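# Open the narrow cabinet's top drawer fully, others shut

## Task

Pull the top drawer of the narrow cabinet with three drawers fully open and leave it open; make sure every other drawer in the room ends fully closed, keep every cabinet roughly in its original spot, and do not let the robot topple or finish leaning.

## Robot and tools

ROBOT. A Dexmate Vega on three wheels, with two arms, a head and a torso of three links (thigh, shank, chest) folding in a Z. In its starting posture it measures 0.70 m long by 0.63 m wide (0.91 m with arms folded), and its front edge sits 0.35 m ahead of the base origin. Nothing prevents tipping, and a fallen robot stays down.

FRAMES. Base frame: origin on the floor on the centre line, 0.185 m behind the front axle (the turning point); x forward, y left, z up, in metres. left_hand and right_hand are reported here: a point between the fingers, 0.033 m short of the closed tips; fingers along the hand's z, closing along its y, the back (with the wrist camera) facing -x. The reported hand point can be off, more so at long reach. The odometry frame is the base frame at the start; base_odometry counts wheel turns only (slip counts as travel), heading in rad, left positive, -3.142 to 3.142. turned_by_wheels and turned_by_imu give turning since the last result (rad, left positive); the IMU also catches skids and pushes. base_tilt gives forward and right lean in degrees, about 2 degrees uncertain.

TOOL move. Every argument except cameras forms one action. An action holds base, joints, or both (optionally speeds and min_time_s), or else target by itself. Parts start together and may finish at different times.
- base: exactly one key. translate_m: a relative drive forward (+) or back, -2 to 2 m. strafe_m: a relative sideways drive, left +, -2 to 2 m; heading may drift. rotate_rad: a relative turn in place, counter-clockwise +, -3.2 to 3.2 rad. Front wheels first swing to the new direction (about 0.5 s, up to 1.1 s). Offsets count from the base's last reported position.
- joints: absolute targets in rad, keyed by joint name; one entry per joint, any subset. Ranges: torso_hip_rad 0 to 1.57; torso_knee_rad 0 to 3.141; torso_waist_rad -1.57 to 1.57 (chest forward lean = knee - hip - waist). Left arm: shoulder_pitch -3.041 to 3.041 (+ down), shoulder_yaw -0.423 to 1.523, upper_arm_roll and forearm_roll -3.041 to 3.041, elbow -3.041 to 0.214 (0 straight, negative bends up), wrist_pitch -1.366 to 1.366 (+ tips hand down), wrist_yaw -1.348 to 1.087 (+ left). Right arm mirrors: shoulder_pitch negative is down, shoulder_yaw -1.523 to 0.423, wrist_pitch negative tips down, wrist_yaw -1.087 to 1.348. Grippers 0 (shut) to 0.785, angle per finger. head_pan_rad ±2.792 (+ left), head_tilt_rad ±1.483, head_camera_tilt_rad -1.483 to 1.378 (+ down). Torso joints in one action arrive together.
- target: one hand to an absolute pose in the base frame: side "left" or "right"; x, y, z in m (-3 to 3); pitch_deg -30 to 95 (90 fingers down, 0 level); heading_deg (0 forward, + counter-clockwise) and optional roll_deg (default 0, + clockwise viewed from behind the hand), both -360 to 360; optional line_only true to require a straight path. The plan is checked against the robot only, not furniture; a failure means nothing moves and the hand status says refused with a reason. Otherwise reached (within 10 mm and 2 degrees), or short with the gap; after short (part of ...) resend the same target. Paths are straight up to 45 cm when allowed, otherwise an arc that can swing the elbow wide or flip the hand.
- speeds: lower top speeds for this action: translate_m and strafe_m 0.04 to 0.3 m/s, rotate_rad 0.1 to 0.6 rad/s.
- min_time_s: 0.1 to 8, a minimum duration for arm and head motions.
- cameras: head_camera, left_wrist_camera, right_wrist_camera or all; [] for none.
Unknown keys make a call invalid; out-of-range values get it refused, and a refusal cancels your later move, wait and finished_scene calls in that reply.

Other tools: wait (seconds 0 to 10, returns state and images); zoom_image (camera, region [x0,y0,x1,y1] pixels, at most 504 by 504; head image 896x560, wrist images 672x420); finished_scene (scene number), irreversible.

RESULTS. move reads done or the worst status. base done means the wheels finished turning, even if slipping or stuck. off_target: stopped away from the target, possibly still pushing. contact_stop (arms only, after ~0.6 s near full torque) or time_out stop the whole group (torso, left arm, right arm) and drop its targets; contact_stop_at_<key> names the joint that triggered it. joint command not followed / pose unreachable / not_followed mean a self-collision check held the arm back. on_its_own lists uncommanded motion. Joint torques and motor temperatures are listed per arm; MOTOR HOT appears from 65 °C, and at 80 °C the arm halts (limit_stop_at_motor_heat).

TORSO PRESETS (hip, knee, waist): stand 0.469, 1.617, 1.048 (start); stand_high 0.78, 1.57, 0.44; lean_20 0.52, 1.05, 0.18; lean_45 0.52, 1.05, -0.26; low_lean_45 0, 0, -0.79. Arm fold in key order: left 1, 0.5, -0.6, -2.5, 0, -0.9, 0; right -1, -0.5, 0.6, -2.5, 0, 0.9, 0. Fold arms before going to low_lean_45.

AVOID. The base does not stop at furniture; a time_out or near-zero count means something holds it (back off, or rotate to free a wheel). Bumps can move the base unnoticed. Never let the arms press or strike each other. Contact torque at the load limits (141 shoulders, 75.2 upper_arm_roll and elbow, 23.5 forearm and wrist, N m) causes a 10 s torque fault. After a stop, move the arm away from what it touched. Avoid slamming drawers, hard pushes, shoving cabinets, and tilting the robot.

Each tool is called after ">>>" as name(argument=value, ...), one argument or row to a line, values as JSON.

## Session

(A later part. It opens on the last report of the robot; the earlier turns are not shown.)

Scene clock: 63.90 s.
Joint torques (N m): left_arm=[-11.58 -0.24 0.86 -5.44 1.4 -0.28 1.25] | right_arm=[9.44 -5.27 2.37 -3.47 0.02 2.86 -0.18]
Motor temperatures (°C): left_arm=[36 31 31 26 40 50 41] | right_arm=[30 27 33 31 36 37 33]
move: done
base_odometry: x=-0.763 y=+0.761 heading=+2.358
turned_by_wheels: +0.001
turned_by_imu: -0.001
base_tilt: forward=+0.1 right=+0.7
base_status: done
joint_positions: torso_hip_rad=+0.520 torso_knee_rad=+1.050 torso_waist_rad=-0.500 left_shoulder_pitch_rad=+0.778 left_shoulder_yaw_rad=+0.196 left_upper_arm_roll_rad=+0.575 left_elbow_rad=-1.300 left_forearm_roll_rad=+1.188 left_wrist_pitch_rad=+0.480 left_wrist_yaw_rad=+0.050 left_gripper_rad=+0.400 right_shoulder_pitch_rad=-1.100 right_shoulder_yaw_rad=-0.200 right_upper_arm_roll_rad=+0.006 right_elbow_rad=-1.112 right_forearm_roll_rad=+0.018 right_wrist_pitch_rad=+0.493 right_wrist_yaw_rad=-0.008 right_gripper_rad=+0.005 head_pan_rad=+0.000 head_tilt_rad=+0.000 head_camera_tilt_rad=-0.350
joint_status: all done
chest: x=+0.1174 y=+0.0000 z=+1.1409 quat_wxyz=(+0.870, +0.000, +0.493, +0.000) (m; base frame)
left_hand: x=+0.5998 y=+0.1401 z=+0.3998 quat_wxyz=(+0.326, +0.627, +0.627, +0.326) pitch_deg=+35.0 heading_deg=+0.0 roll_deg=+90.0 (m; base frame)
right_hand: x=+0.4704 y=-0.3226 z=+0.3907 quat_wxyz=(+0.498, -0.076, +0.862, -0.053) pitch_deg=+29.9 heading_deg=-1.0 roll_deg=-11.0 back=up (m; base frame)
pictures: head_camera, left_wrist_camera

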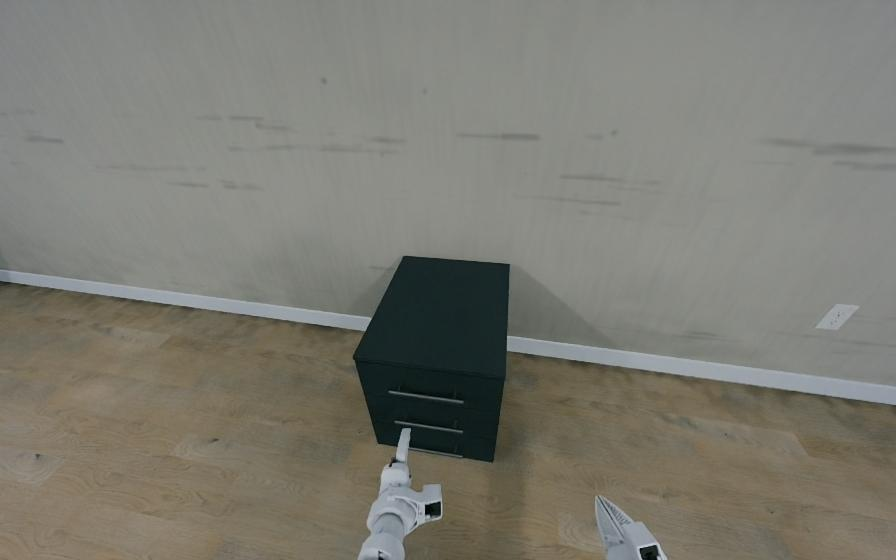

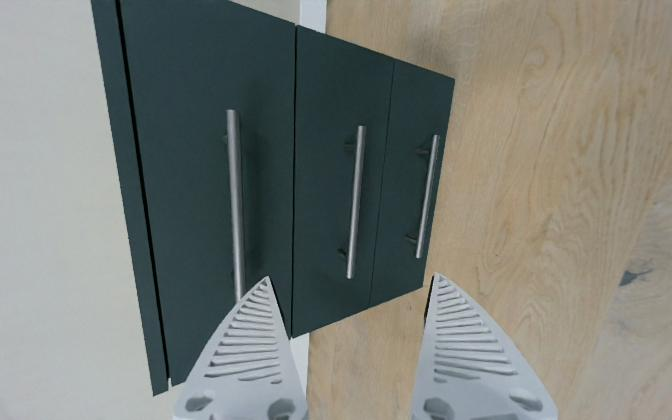

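>>> move(
  base={"strafe_m":-0.06},
  cameras=["head_camera"],
)

>>> move(
  base={"translate_m":0.25},
  speeds={"translate_m":0.15},
  cameras=["head_camera","left_wrist_camera"],
)

Scene clock: 66.50 s.
Joint torques (N m): left_arm=[-11.49 -0.51 -0.33 -5.77 1.14 -0.35 1.17] | right_arm=[8.71 -3.35 1.67 -4.1 0.17 2.86 -0.27]
Motor temperatures (°C): left_arm=[36 31 31 26 40 49 41] | right_arm=[30 27 33 31 36 37 33]
move: done
base_odometry: x=-0.720 y=+0.803 heading=+2.358
turned_by_wheels: -0.001
turned_by_imu: +0.004
base_tilt: forward=+0.1 right=+0.8
base_status: done
joint_positions: torso_hip_rad=+0.520 torso_knee_rad=+1.050 torso_waist_rad=-0.500 left_shoulder_pitch_rad=+0.778 left_shoulder_yaw_rad=+0.196 left_upper_arm_roll_rad=+0.576 left_elbow_rad=-1.300 left_forearm_roll_rad=+1.188 left_wrist_pitch_rad=+0.480 left_wrist_yaw_rad=+0.050 left_gripper_rad=+0.400 right_shoulder_pitch_rad=-1.100 right_shoulder_yaw_rad=-0.200 right_upper_arm_roll_rad=+0.006 right_elbow_rad=-1.112 right_forearm_roll_rad=+0.018 right_wrist_pitch_rad=+0.493 right_wrist_yaw_rad=-0.008 right_gripper_rad=+0.005 head_pan_rad=+0.000 head_tilt_rad=+0.000 head_camera_tilt_rad=-0.350
joint_status: not commanded
chest: x=+0.1174 y=+0.0000 z=+1.1409 quat_wxyz=(+0.870, +0.000, +0.493, +0.000) (m; base frame)
left_hand: x=+0.5998 y=+0.1401 z=+0.3998 quat_wxyz=(+0.326, +0.627, +0.627, +0.326) pitch_deg=+35.0 heading_deg=+0.0 roll_deg=+90.0 (m; base frame)
right_hand: x=+0.4704 y=-0.3226 z=+0.3907 quat_wxyz=(+0.498, -0.076, +0.862, -0.053) pitch_deg=+29.9 heading_deg=-1.0 roll_deg=-11.1 back=up (m; base frame)
pictures: head_camera

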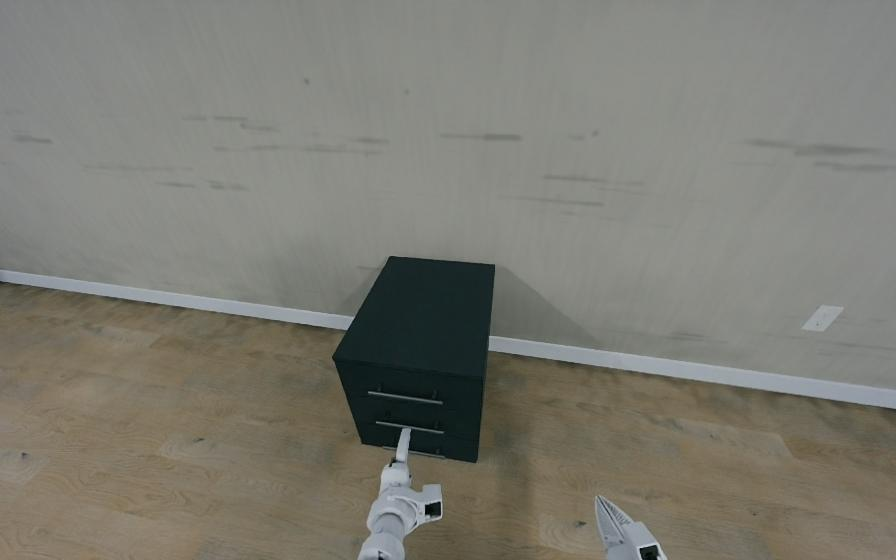

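Scene clock: 70.47 s.
Joint torques (N m): left_arm=[-134 -2.76 -38.84 -20.79 7.39 -1.54 6.38] | right_arm=[8.28 -5.51 1.99 -5 0.3 3.08 -0.35]
Motor temperatures (°C): left_arm=[38 31 32 27 41 48 42] | right_arm=[30 27 33 31 36 37 33]
move: done
base_odometry: x=-0.897 y=+0.980 heading=+2.359
turned_by_wheels: +0.001
turned_by_imu: +0.008
base_tilt: forward=-0.1 right=+0.8
base_status: done
joint_positions: torso_hip_rad=+0.521 torso_knee_rad=+1.050 torso_waist_rad=-0.500 left_shoulder_pitch_rad=+0.782 left_shoulder_yaw_rad=+0.196 left_upper_arm_roll_rad=+0.579 left_elbow_rad=-1.298 left_forearm_roll_rad=+1.187 left_wrist_pitch_rad=+0.481 left_wrist_yaw_rad=+0.048 left_gripper_rad=+0.400 right_shoulder_pitch_rad=-1.100 right_shoulder_yaw_rad=-0.200 right_upper_arm_roll_rad=+0.006 right_elbow_rad=-1.112 right_forearm_roll_rad=+0.018 right_wrist_pitch_rad=+0.493 right_wrist_yaw_rad=-0.008 right_gripper_rad=+0.005 head_pan_rad=+0.000 head_tilt_rad=+0.000 head_camera_tilt_rad=-0.350
joint_status: not commanded
chest: x=+0.1163 y=+0.0000 z=+1.1412 quat_wxyz=(+0.871, +0.000, +0.492, +0.000) (m; base frame)
left_hand: x=+0.5949 y=+0.1387 z=+0.3970 quat_wxyz=(+0.324, +0.629, +0.628, +0.324) pitch_deg=+35.5 heading_deg=-0.1 roll_deg=+90.0 (m; base frame)
right_hand: x=+0.4704 y=-0.3226 z=+0.3916 quat_wxyz=(+0.499, -0.076, +0.862, -0.053) pitch_deg=+29.8 heading_deg=-1.0 roll_deg=-11.0 back=up (m; base frame)
pictures: head_camera, left_wrist_camera

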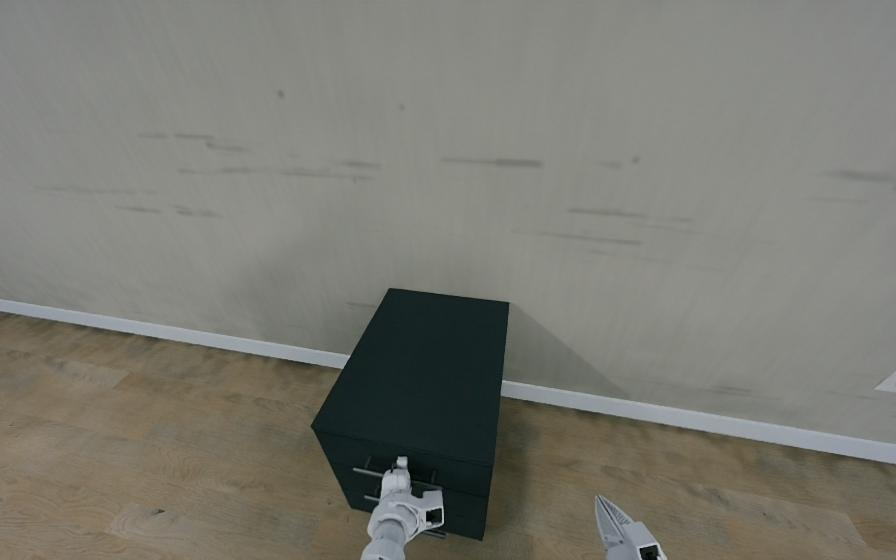

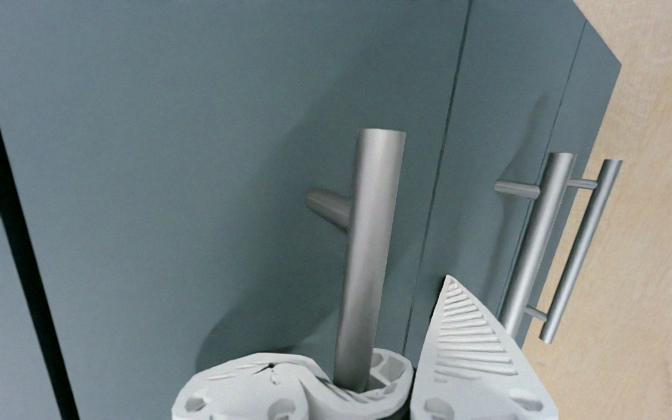

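>>> move(
  base={"translate_m":-0.09},
  cameras=["left_wrist_camera"],
)

>>> move(
  target={"side":"left","x":0.6,"y":0.14,"z":0.43,"pitch_deg":30,"heading_deg":0,"roll_deg":90},
  cameras=["head_camera","left_wrist_camera"],
)

Scene clock: 72.40 s.
Joint torques (N m): left_arm=[-35.85 -6.19 -7.11 -17.18 5.86 -2.07 6.45] | right_arm=[7.42 -3.41 2.56 -2.6 0.18 2.85 -0.39]
Motor temperatures (°C): left_arm=[38 31 32 27 41 47 42] | right_arm=[30 27 33 31 36 37 33]
move: done
base_odometry: x=-0.833 y=+0.916 heading=+2.358
turned_by_wheels: +0.000
turned_by_imu: -0.001
base_tilt: forward=+0.1 right=+0.7
base_status: done
joint_positions: torso_hip_rad=+0.520 torso_knee_rad=+1.050 torso_waist_rad=-0.500 left_shoulder_pitch_rad=+0.779 left_shoulder_yaw_rad=+0.197 left_upper_arm_roll_rad=+0.576 left_elbow_rad=-1.299 left_forearm_roll_rad=+1.187 left_wrist_pitch_rad=+0.481 left_wrist_yaw_rad=+0.048 left_gripper_rad=+0.400 right_shoulder_pitch_rad=-1.100 right_shoulder_yaw_rad=-0.200 right_upper_arm_roll_rad=+0.006 right_elbow_rad=-1.112 right_forearm_roll_rad=+0.018 right_wrist_pitch_rad=+0.493 right_wrist_yaw_rad=-0.008 right_gripper_rad=+0.005 head_pan_rad=+0.000 head_tilt_rad=+0.000 head_camera_tilt_rad=-0.350
joint_status: not commanded
chest: x=+0.1176 y=+0.0000 z=+1.1407 quat_wxyz=(+0.870, +0.000, +0.493, +0.000) (m; base frame)
left_hand: x=+0.5980 y=+0.1404 z=+0.3976 quat_wxyz=(+0.325, +0.628, +0.628, +0.325) pitch_deg=+35.3 heading_deg=+0.1 roll_deg=-90.0 (m; base frame)
right_hand: x=+0.4702 y=-0.3226 z=+0.3904 quat_wxyz=(+0.498, -0.076, +0.862, -0.053) pitch_deg=+29.9 heading_deg=-1.0 roll_deg=-11.1 back=up (m; base frame)
pictures: left_wrist_camera

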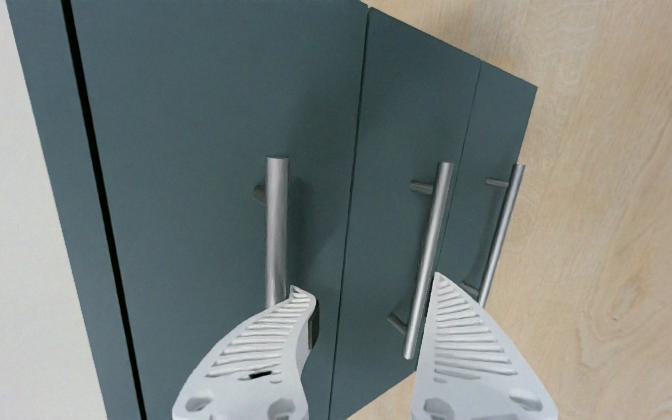

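Scene clock: 74.00 s.
Joint torques (N m): left_arm=[-36.88 -5.52 -9.29 -25.41 10.26 -1.1 11.03] | right_arm=[7.54 -4.3 1.88 -3.59 0.12 3.6 -0.24]
Motor temperatures (°C): left_arm=[38 31 32 27 41 46 43] | right_arm=[30 27 33 31 36 37 33]
move: done
base_odometry: x=-0.833 y=+0.916 heading=+2.358
turned_by_wheels: +0.000
turned_by_imu: +0.000
base_tilt: forward=+0.0 right=+0.8
base_status: not commanded
joint_positions: torso_hip_rad=+0.520 torso_knee_rad=+1.050 torso_waist_rad=-0.501 left_shoulder_pitch_rad=+0.828 left_shoulder_yaw_rad=+0.210 left_upper_arm_roll_rad=+0.572 left_elbow_rad=-1.357 left_forearm_roll_rad=+1.204 left_wrist_pitch_rad=+0.494 left_wrist_yaw_rad=+0.122 left_gripper_rad=+0.400 right_shoulder_pitch_rad=-1.100 right_shoulder_yaw_rad=-0.200 right_upper_arm_roll_rad=+0.006 right_elbow_rad=-1.112 right_forearm_roll_rad=+0.018 right_wrist_pitch_rad=+0.493 right_wrist_yaw_rad=-0.008 right_gripper_rad=+0.005 head_pan_rad=+0.000 head_tilt_rad=+0.000 head_camera_tilt_rad=-0.350
joint_status: not commanded
chest: x=+0.1179 y=+0.0000 z=+1.1406 quat_wxyz=(+0.870, +0.000, +0.493, +0.000) (m; base frame)
left_hand: x=+0.5974 y=+0.1403 z=+0.4251 quat_wxyz=(+0.350, +0.614, +0.615, +0.350) pitch_deg=+30.7 heading_deg=+0.0 roll_deg=+90.0 (m; base frame)
left_hand_status: reached (straight line, planned for 0.6 s): 5 mm and 0.7 deg off.
right_hand: x=+0.4701 y=-0.3226 z=+0.3901 quat_wxyz=(+0.498, -0.076, +0.862, -0.052) pitch_deg=+29.9 heading_deg=-1.0 roll_deg=-11.1 back=up (m; base frame)
pictures: head_camera, left_wrist_camera

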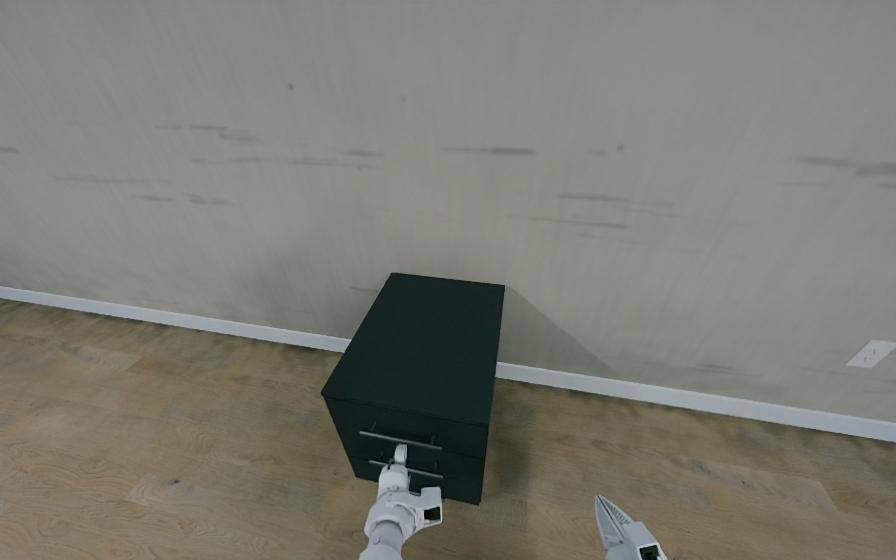

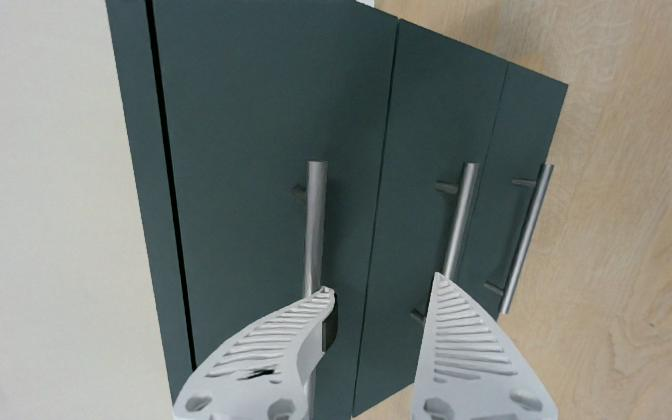

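>>> move(
  base={"translate_m":-0.1},
  cameras=["head_camera","left_wrist_camera"],
)

Scene clock: 75.93 s.
Joint torques (N m): left_arm=[-3.23 -0.15 -4.82 -6.15 1.4 0.07 1.38] | right_arm=[7.42 -5.25 2.14 -4.54 0.12 2.72 -0.41]
Motor temperatures (°C): left_arm=[37 31 32 27 41 46 43] | right_arm=[30 27 33 31 36 37 33]
move: done
base_odometry: x=-0.762 y=+0.846 heading=+2.359
turned_by_wheels: +0.001
turned_by_imu: +0.002
base_tilt: forward=+0.0 right=+0.8
base_status: done
joint_positions: torso_hip_rad=+0.520 torso_knee_rad=+1.050 torso_waist_rad=-0.500 left_shoulder_pitch_rad=+0.829 left_shoulder_yaw_rad=+0.210 left_upper_arm_roll_rad=+0.572 left_elbow_rad=-1.362 left_forearm_roll_rad=+1.207 left_wrist_pitch_rad=+0.494 left_wrist_yaw_rad=+0.129 left_gripper_rad=+0.400 right_shoulder_pitch_rad=-1.100 right_shoulder_yaw_rad=-0.200 right_upper_arm_roll_rad=+0.006 right_elbow_rad=-1.112 right_forearm_roll_rad=+0.018 right_wrist_pitch_rad=+0.493 right_wrist_yaw_rad=-0.008 right_gripper_rad=+0.005 head_pan_rad=+0.000 head_tilt_rad=+0.000 head_camera_tilt_rad=-0.350
joint_status: not commanded
chest: x=+0.1173 y=+0.0000 z=+1.1409 quat_wxyz=(+0.870, +0.000, +0.493, +0.000) (m; base frame)
left_hand: x=+0.6001 y=+0.1398 z=+0.4303 quat_wxyz=(+0.354, +0.612, +0.612, +0.354) pitch_deg=+30.0 heading_deg=+0.0 roll_deg=+90.0 (m; base frame)
right_hand: x=+0.4704 y=-0.3226 z=+0.3907 quat_wxyz=(+0.498, -0.076, +0.862, -0.053) pitch_deg=+29.9 heading_deg=-1.0 roll_deg=-11.1 back=up (m; base frame)
pictures: head_camera, left_wrist_camera

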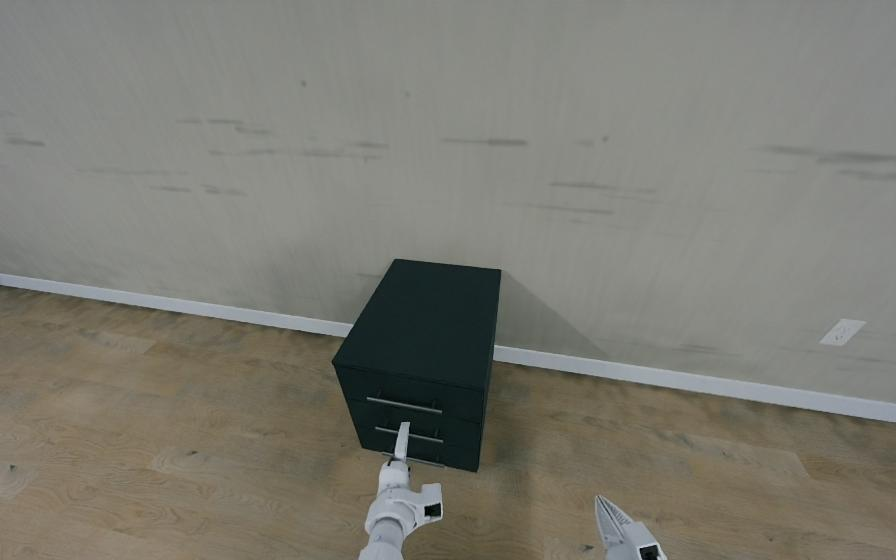

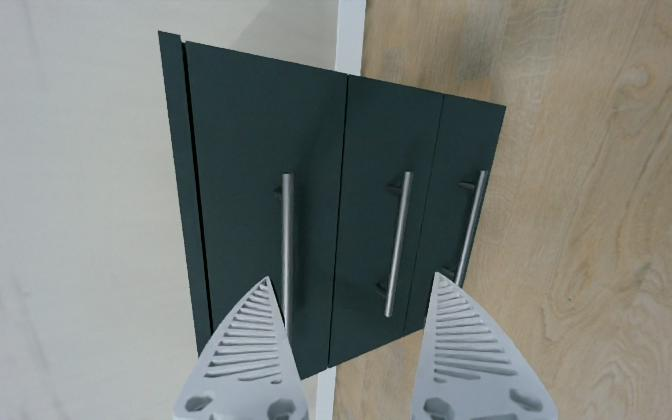

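>>> move(
  target={"side":"left","x":0.58,"y":0.12,"z":0.43,"pitch_deg":12,"heading_deg":0,"roll_deg":90},
  cameras=["left_wrist_camera"],
)

>>> move(
  joints={"left_gripper_rad":0.3},
  base={"translate_m":0.15},
  cameras=["head_camera","left_wrist_camera"],
)

Scene clock: 77.17 s.
Joint torques (N m): left_arm=[-1.89 0.24 -4.44 -5.88 1.59 -0.59 1.46] | right_arm=[8.56 -4.77 2.15 -3.9 0.16 3.09 -0.15]
Motor temperatures (°C): left_arm=[37 31 32 27 41 45 43] | right_arm=[30 27 33 31 36 37 33]
move: refused
base_odometry: x=-0.762 y=+0.846 heading=+2.359
turned_by_wheels: +0.000
turned_by_imu: +0.000
base_tilt: forward=+0.1 right=+0.8
base_status: not commanded
joint_positions: torso_hip_rad=+0.520 torso_knee_rad=+1.050 torso_waist_rad=-0.500 left_shoulder_pitch_rad=+0.830 left_shoulder_yaw_rad=+0.210 left_upper_arm_roll_rad=+0.572 left_elbow_rad=-1.362 left_forearm_roll_rad=+1.207 left_wrist_pitch_rad=+0.494 left_wrist_yaw_rad=+0.129 left_gripper_rad=+0.400 right_shoulder_pitch_rad=-1.100 right_shoulder_yaw_rad=-0.200 right_upper_arm_roll_rad=+0.006 right_elbow_rad=-1.112 right_forearm_roll_rad=+0.018 right_wrist_pitch_rad=+0.493 right_wrist_yaw_rad=-0.008 right_gripper_rad=+0.005 head_pan_rad=+0.000 head_tilt_rad=+0.000 head_camera_tilt_rad=-0.350
joint_status: not commanded
chest: x=+0.1173 y=+0.0000 z=+1.1409 quat_wxyz=(+0.870, +0.000, +0.493, +0.000) (m; base frame)
left_hand: x=+0.6001 y=+0.1398 z=+0.4303 quat_wxyz=(+0.354, +0.612, +0.612, +0.354) pitch_deg=+30.0 heading_deg=+0.0 roll_deg=+90.0 (m; base frame)
left_hand_status: refused: the best posture that gets there brings the left wrist into the torso, as the model's coarse spheres have them (needs 2.6 cm clear). Nothing moved.
right_hand: x=+0.4704 y=-0.3226 z=+0.3907 quat_wxyz=(+0.498, -0.076, +0.862, -0.053) pitch_deg=+29.9 heading_deg=-1.0 roll_deg=-11.1 back=up (m; base frame)
pictures: left_wrist_camera

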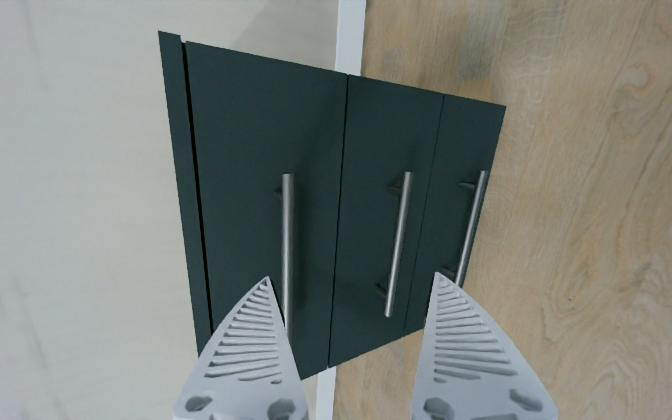

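not run: a stop came earlier in this reply.

>>> move(
  target={"side":"left","x":0.66,"y":0.14,"z":0.43,"pitch_deg":14,"heading_deg":0,"roll_deg":90},
  cameras=["head_camera","left_wrist_camera"],
)

Scene clock: 77.63 s.
Joint torques (N m): left_arm=[-0.62 -0.36 -3.76 -8.17 1.68 -0.09 1.29] | right_arm=[8.54 -4.55 2.33 -2.66 0.25 2.82 -0.45]
Motor temperatures (°C): left_arm=[37 31 32 27 41 45 43] | right_arm=[30 27 33 31 36 37 33]
move: refused
base_odometry: x=-0.762 y=+0.846 heading=+2.359
turned_by_wheels: +0.000
turned_by_imu: +0.000
base_tilt: forward=+0.0 right=+0.8
base_status: not commanded
joint_positions: torso_hip_rad=+0.520 torso_knee_rad=+1.050 torso_waist_rad=-0.500 left_shoulder_pitch_rad=+0.830 left_shoulder_yaw_rad=+0.210 left_upper_arm_roll_rad=+0.572 left_elbow_rad=-1.362 left_forearm_roll_rad=+1.207 left_wrist_pitch_rad=+0.494 left_wrist_yaw_rad=+0.129 left_gripper_rad=+0.400 right_shoulder_pitch_rad=-1.100 right_shoulder_yaw_rad=-0.200 right_upper_arm_roll_rad=+0.006 right_elbow_rad=-1.112 right_forearm_roll_rad=+0.018 right_wrist_pitch_rad=+0.493 right_wrist_yaw_rad=-0.008 right_gripper_rad=+0.005 head_pan_rad=+0.000 head_tilt_rad=+0.000 head_camera_tilt_rad=-0.350
joint_status: not commanded
chest: x=+0.1173 y=+0.0000 z=+1.1409 quat_wxyz=(+0.870, +0.000, +0.493, +0.000) (m; base frame)
left_hand: x=+0.6001 y=+0.1398 z=+0.4303 quat_wxyz=(+0.354, +0.612, +0.612, +0.354) pitch_deg=+30.0 heading_deg=+0.0 roll_deg=+90.0 (m; base frame)
left_hand_status: refused: no posture of the arm gets there (out of reach): the closest leaves the hand 0.6 cm and 0 deg from the pose. Nothing moved.
right_hand: x=+0.4704 y=-0.3226 z=+0.3907 quat_wxyz=(+0.498, -0.076, +0.862, -0.053) pitch_deg=+29.9 heading_deg=-1.0 roll_deg=-11.1 back=up (m; base frame)
pictures: head_camera, left_wrist_camera

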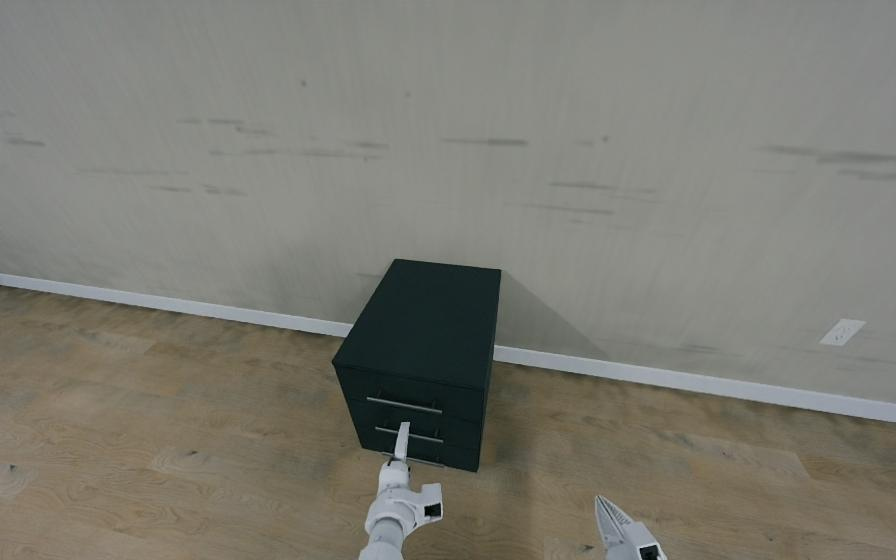

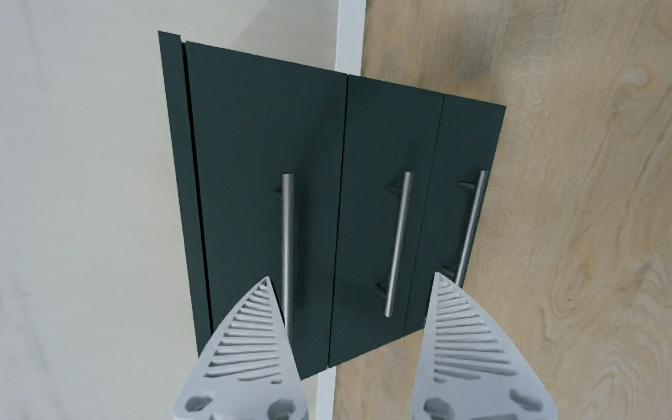

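>>> move(
  target={"side":"left","x":0.62,"y":0.14,"z":0.435,"pitch_deg":25,"heading_deg":0,"roll_deg":90},
  cameras=[],
)

>>> move(
  joints={"left_gripper_rad":0.27},
  base={"translate_m":0.16},
  cameras=["head_camera","left_wrist_camera"],
)

Scene clock: 80.17 s.
Joint torques (N m): left_arm=[-13.22 -3.58 -4.56 -6.18 0.89 -1.05 1.17] | right_arm=[7.23 -3.83 2.11 -3.05 0.21 2.87 -0.56]
Motor temperatures (°C): left_arm=[37 31 32 27 41 44 43] | right_arm=[30 27 33 31 36 37 33]
move: done
base_odometry: x=-0.762 y=+0.846 heading=+2.359
turned_by_wheels: +0.000
turned_by_imu: +0.000
base_tilt: forward=+0.0 right=+0.7
base_status: not commanded
joint_positions: torso_hip_rad=+0.520 torso_knee_rad=+1.050 torso_waist_rad=-0.500 left_shoulder_pitch_rad=+0.772 left_shoulder_yaw_rad=+0.168 left_upper_arm_roll_rad=+0.565 left_elbow_rad=-1.215 left_forearm_roll_rad=+1.183 left_wrist_pitch_rad=+0.452 left_wrist_yaw_rad=+0.287 left_gripper_rad=+0.400 right_shoulder_pitch_rad=-1.100 right_shoulder_yaw_rad=-0.200 right_upper_arm_roll_rad=+0.006 right_elbow_rad=-1.112 right_forearm_roll_rad=+0.018 right_wrist_pitch_rad=+0.493 right_wrist_yaw_rad=-0.008 right_gripper_rad=+0.005 head_pan_rad=+0.000 head_tilt_rad=+0.000 head_camera_tilt_rad=-0.350
joint_status: not commanded
chest: x=+0.1173 y=+0.0000 z=+1.1409 quat_wxyz=(+0.870, +0.000, +0.493, +0.000) (m; base frame)
left_hand: x=+0.6193 y=+0.1400 z=+0.4346 quat_wxyz=(+0.379, +0.597, +0.597, +0.379) pitch_deg=+25.2 heading_deg=+0.0 roll_deg=-90.0 (m; base frame)
left_hand_status: reached (straight line, planned for 0.8 s): 1 mm and 0.2 deg off.
right_hand: x=+0.4704 y=-0.3226 z=+0.3907 quat_wxyz=(+0.498, -0.076, +0.862, -0.053) pitch_deg=+29.9 heading_deg=-1.0 roll_deg=-11.1 back=up (m; base frame)
pictures: none
No camera images: "cameras" was empty.

Scene clock: 85.10 s.
Joint torques (N m): left_arm=[-135.78 -12.76 -27.28 -31.76 7.33 -3.97 3.93] | right_arm=[5.01 -2.97 2.28 -4.31 0.3 2.51 -0.46]
Motor temperatures (°C): left_arm=[42 31 32 28 41 44 43] | right_arm=[30 27 33 31 36 37 33]
move: time_out
base_odometry: x=-0.871 y=+0.958 heading=+2.375
turned_by_wheels: +0.015
turned_by_imu: +0.017
base_tilt: forward=+0.0 right=+0.8
base_status: translate_m time_out (by the wheels' count: +0.156 of +0.160)
joint_positions: torso_hip_rad=+0.521 torso_knee_rad=+1.050 torso_waist_rad=-0.501 left_shoulder_pitch_rad=+0.775 left_shoulder_yaw_rad=+0.168 left_upper_arm_roll_rad=+0.566 left_elbow_rad=-1.209 left_forearm_roll_rad=+1.181 left_wrist_pitch_rad=+0.452 left_wrist_yaw_rad=+0.290 left_gripper_rad=+0.270 right_shoulder_pitch_rad=-1.100 right_shoulder_yaw_rad=-0.200 right_upper_arm_roll_rad=+0.006 right_elbow_rad=-1.112 right_forearm_roll_rad=+0.018 right_wrist_pitch_rad=+0.493 right_wrist_yaw_rad=-0.008 right_gripper_rad=+0.005 head_pan_rad=+0.000 head_tilt_rad=+0.000 head_camera_tilt_rad=-0.350
joint_status: all done
chest: x=+0.1168 y=+0.0000 z=+1.1409 quat_wxyz=(+0.870, +0.000, +0.492, +0.000) (m; base frame)
left_hand: x=+0.6149 y=+0.1402 z=+0.4309 quat_wxyz=(+0.377, +0.598, +0.598, +0.378) pitch_deg=+25.5 heading_deg=+0.0 roll_deg=-89.9 (m; base frame)
right_hand: x=+0.4702 y=-0.3226 z=+0.3909 quat_wxyz=(+0.498, -0.076, +0.862, -0.053) pitch_deg=+29.8 heading_deg=-1.0 roll_deg=-11.1 back=up (m; base frame)
pictures: head_camera, left_wrist_camera

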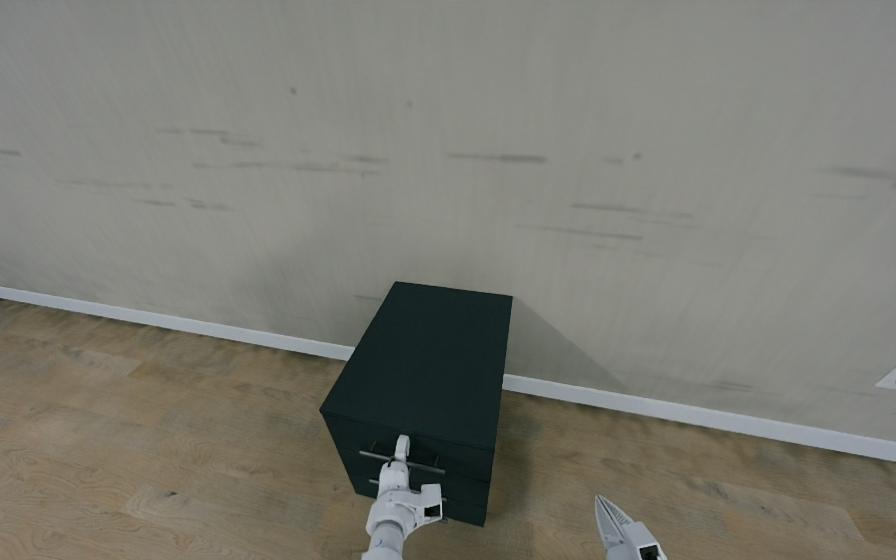

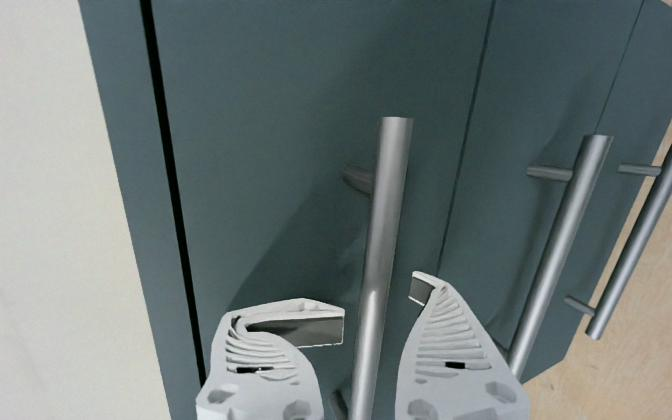

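>>> move(
  base={"translate_m":-0.025},
  joints={"left_gripper_rad":0.0},
  cameras=["left_wrist_camera"],
)

>>> move(
  base={"translate_m":-0.2},
  speeds={"translate_m":0.12},
  cameras=["head_camera","left_wrist_camera"],
)

Scene clock: 86.97 s.
Joint torques (N m): left_arm=[-52.47 -9.13 -9.55 -19.54 6.04 -2.22 6.06] | right_arm=[4.92 -3.8 2.27 -4 0.24 3.1 -0.43]
Motor temperatures (°C): left_arm=[42 31 32 29 42 43 43] | right_arm=[30 27 33 31 36 37 33]
move: done
base_odometry: x=-0.853 y=+0.941 heading=+2.374
turned_by_wheels: +0.000
turned_by_imu: -0.002
base_tilt: forward=+0.1 right=+0.8
base_status: done
joint_positions: torso_hip_rad=+0.520 torso_knee_rad=+1.050 torso_waist_rad=-0.500 left_shoulder_pitch_rad=+0.772 left_shoulder_yaw_rad=+0.167 left_upper_arm_roll_rad=+0.565 left_elbow_rad=-1.210 left_forearm_roll_rad=+1.181 left_wrist_pitch_rad=+0.451 left_wrist_yaw_rad=+0.289 left_gripper_rad=+0.000 right_shoulder_pitch_rad=-1.100 right_shoulder_yaw_rad=-0.200 right_upper_arm_roll_rad=+0.006 right_elbow_rad=-1.112 right_forearm_roll_rad=+0.018 right_wrist_pitch_rad=+0.493 right_wrist_yaw_rad=-0.008 right_gripper_rad=+0.005 head_pan_rad=+0.000 head_tilt_rad=+0.000 head_camera_tilt_rad=-0.350
joint_status: all done
chest: x=+0.1174 y=+0.0000 z=+1.1408 quat_wxyz=(+0.870, +0.000, +0.493, +0.000) (m; base frame)
left_hand: x=+0.6177 y=+0.1405 z=+0.4324 quat_wxyz=(+0.378, +0.597, +0.598, +0.378) pitch_deg=+25.3 heading_deg=+0.0 roll_deg=-90.0 (m; base frame)
right_hand: x=+0.4703 y=-0.3226 z=+0.3905 quat_wxyz=(+0.498, -0.076, +0.862, -0.053) pitch_deg=+29.9 heading_deg=-1.0 roll_deg=-11.1 back=up (m; base frame)
pictures: left_wrist_camera

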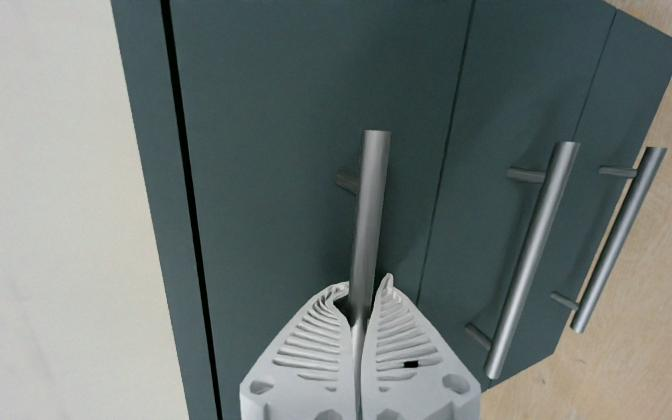

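Scene clock: 89.60 s.
Joint torques (N m): left_arm=[-4.83 -7.36 7.82 -5.45 1.72 -3.61 0.23] | right_arm=[6.07 -3.57 2.1 -3.5 0.2 2.96 -0.35]
Motor temperatures (°C): left_arm=[41 31 32 29 41 43 43] | right_arm=[30 27 33 31 36 37 33]
move: done
base_odometry: x=-0.709 y=+0.802 heading=+2.375
turned_by_wheels: +0.001
turned_by_imu: +0.003
base_tilt: forward=+0.1 right=+0.8
base_status: done
joint_positions: torso_hip_rad=+0.520 torso_knee_rad=+1.050 torso_waist_rad=-0.500 left_shoulder_pitch_rad=+0.771 left_shoulder_yaw_rad=+0.167 left_upper_arm_roll_rad=+0.564 left_elbow_rad=-1.212 left_forearm_roll_rad=+1.182 left_wrist_pitch_rad=+0.452 left_wrist_yaw_rad=+0.292 left_gripper_rad=+0.000 right_shoulder_pitch_rad=-1.100 right_shoulder_yaw_rad=-0.200 right_upper_arm_roll_rad=+0.006 right_elbow_rad=-1.112 right_forearm_roll_rad=+0.018 right_wrist_pitch_rad=+0.493 right_wrist_yaw_rad=-0.008 right_gripper_rad=+0.005 head_pan_rad=+0.000 head_tilt_rad=+0.000 head_camera_tilt_rad=-0.350
joint_status: not commanded
chest: x=+0.1173 y=+0.0000 z=+1.1409 quat_wxyz=(+0.870, +0.000, +0.493, +0.000) (m; base frame)
left_hand: x=+0.6202 y=+0.1411 z=+0.4352 quat_wxyz=(+0.379, +0.596, +0.597, +0.381) pitch_deg=+25.0 heading_deg=+0.1 roll_deg=-89.9 (m; base frame)
right_hand: x=+0.4705 y=-0.3226 z=+0.3908 quat_wxyz=(+0.498, -0.076, +0.862, -0.053) pitch_deg=+29.9 heading_deg=-1.0 roll_deg=-11.1 back=up (m; base frame)
pictures: head_camera, left_wrist_camera

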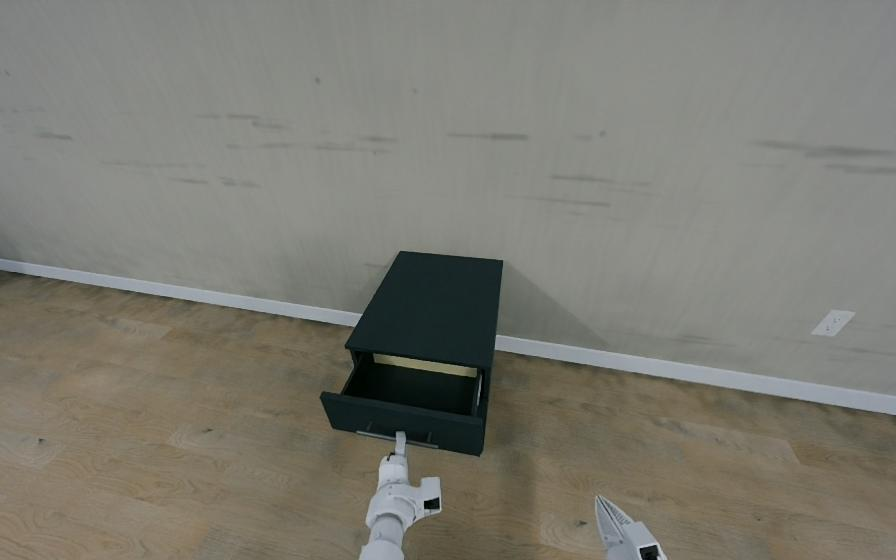

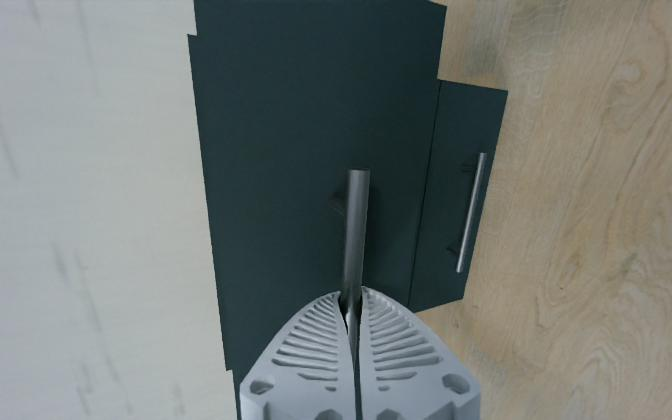

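>>> move(
  base={"translate_m":-0.28},
  speeds={"translate_m":0.1},
  cameras=["head_camera","left_wrist_camera"],
)

Scene clock: 93.53 s.
Joint torques (N m): left_arm=[-4.13 -3.48 1.41 -5.52 0.7 0.1 0.9] | right_arm=[5.24 -3.99 2.82 -4.08 0.22 2.93 -0.41]
Motor temperatures (°C): left_arm=[40 31 32 28 41 42 43] | right_arm=[30 27 33 31 36 37 33]
move: done
base_odometry: x=-0.507 y=+0.608 heading=+2.376
turned_by_wheels: +0.001
turned_by_imu: +0.001
base_tilt: forward=+0.0 right=+0.8
base_status: done
joint_positions: torso_hip_rad=+0.520 torso_knee_rad=+1.050 torso_waist_rad=-0.500 left_shoulder_pitch_rad=+0.771 left_shoulder_yaw_rad=+0.167 left_upper_arm_roll_rad=+0.564 left_elbow_rad=-1.212 left_forearm_roll_rad=+1.182 left_wrist_pitch_rad=+0.451 left_wrist_yaw_rad=+0.291 left_gripper_rad=+0.000 right_shoulder_pitch_rad=-1.100 right_shoulder_yaw_rad=-0.200 right_upper_arm_roll_rad=+0.006 right_elbow_rad=-1.112 right_forearm_roll_rad=+0.018 right_wrist_pitch_rad=+0.493 right_wrist_yaw_rad=-0.008 right_gripper_rad=+0.005 head_pan_rad=+0.000 head_tilt_rad=+0.000 head_camera_tilt_rad=-0.350
joint_status: not commanded
chest: x=+0.1173 y=+0.0000 z=+1.1409 quat_wxyz=(+0.870, +0.000, +0.493, +0.000) (m; base frame)
left_hand: x=+0.6201 y=+0.1402 z=+0.4351 quat_wxyz=(+0.380, +0.596, +0.596, +0.380) pitch_deg=+25.0 heading_deg=+0.0 roll_deg=-90.0 (m; base frame)
right_hand: x=+0.4705 y=-0.3226 z=+0.3908 quat_wxyz=(+0.498, -0.076, +0.862, -0.053) pitch_deg=+29.9 heading_deg=-1.0 roll_deg=-11.1 back=up (m; base frame)
pictures: head_camera, left_wrist_camera

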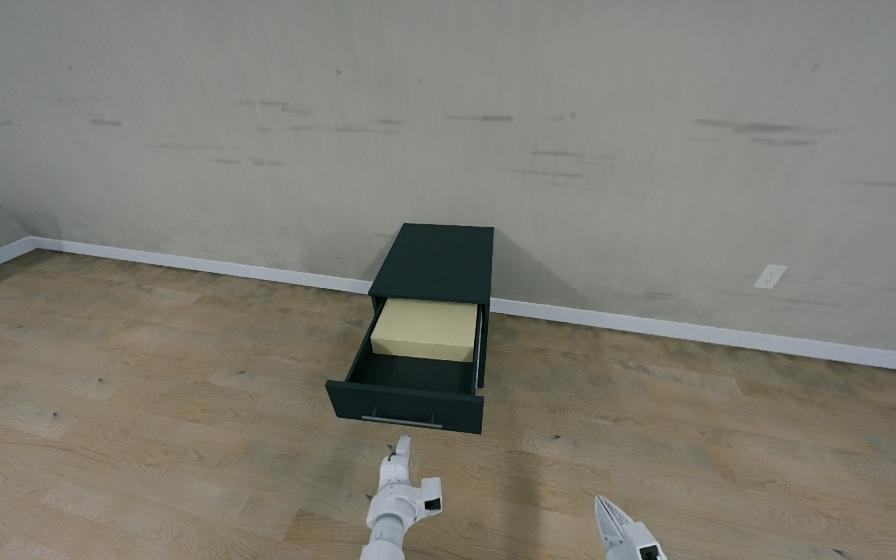

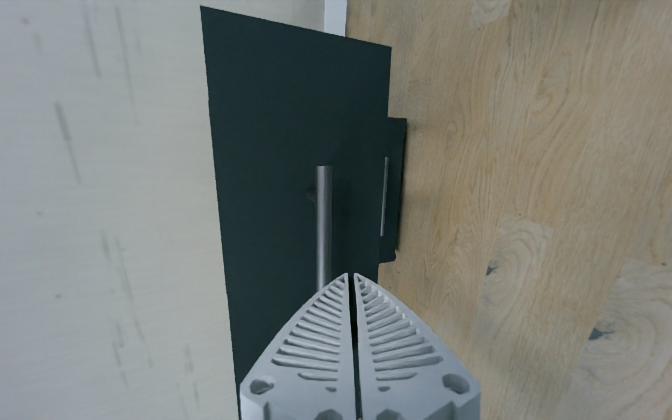

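>>> finished_scene(
  scene=1,
)

The scene is finished: the task was done.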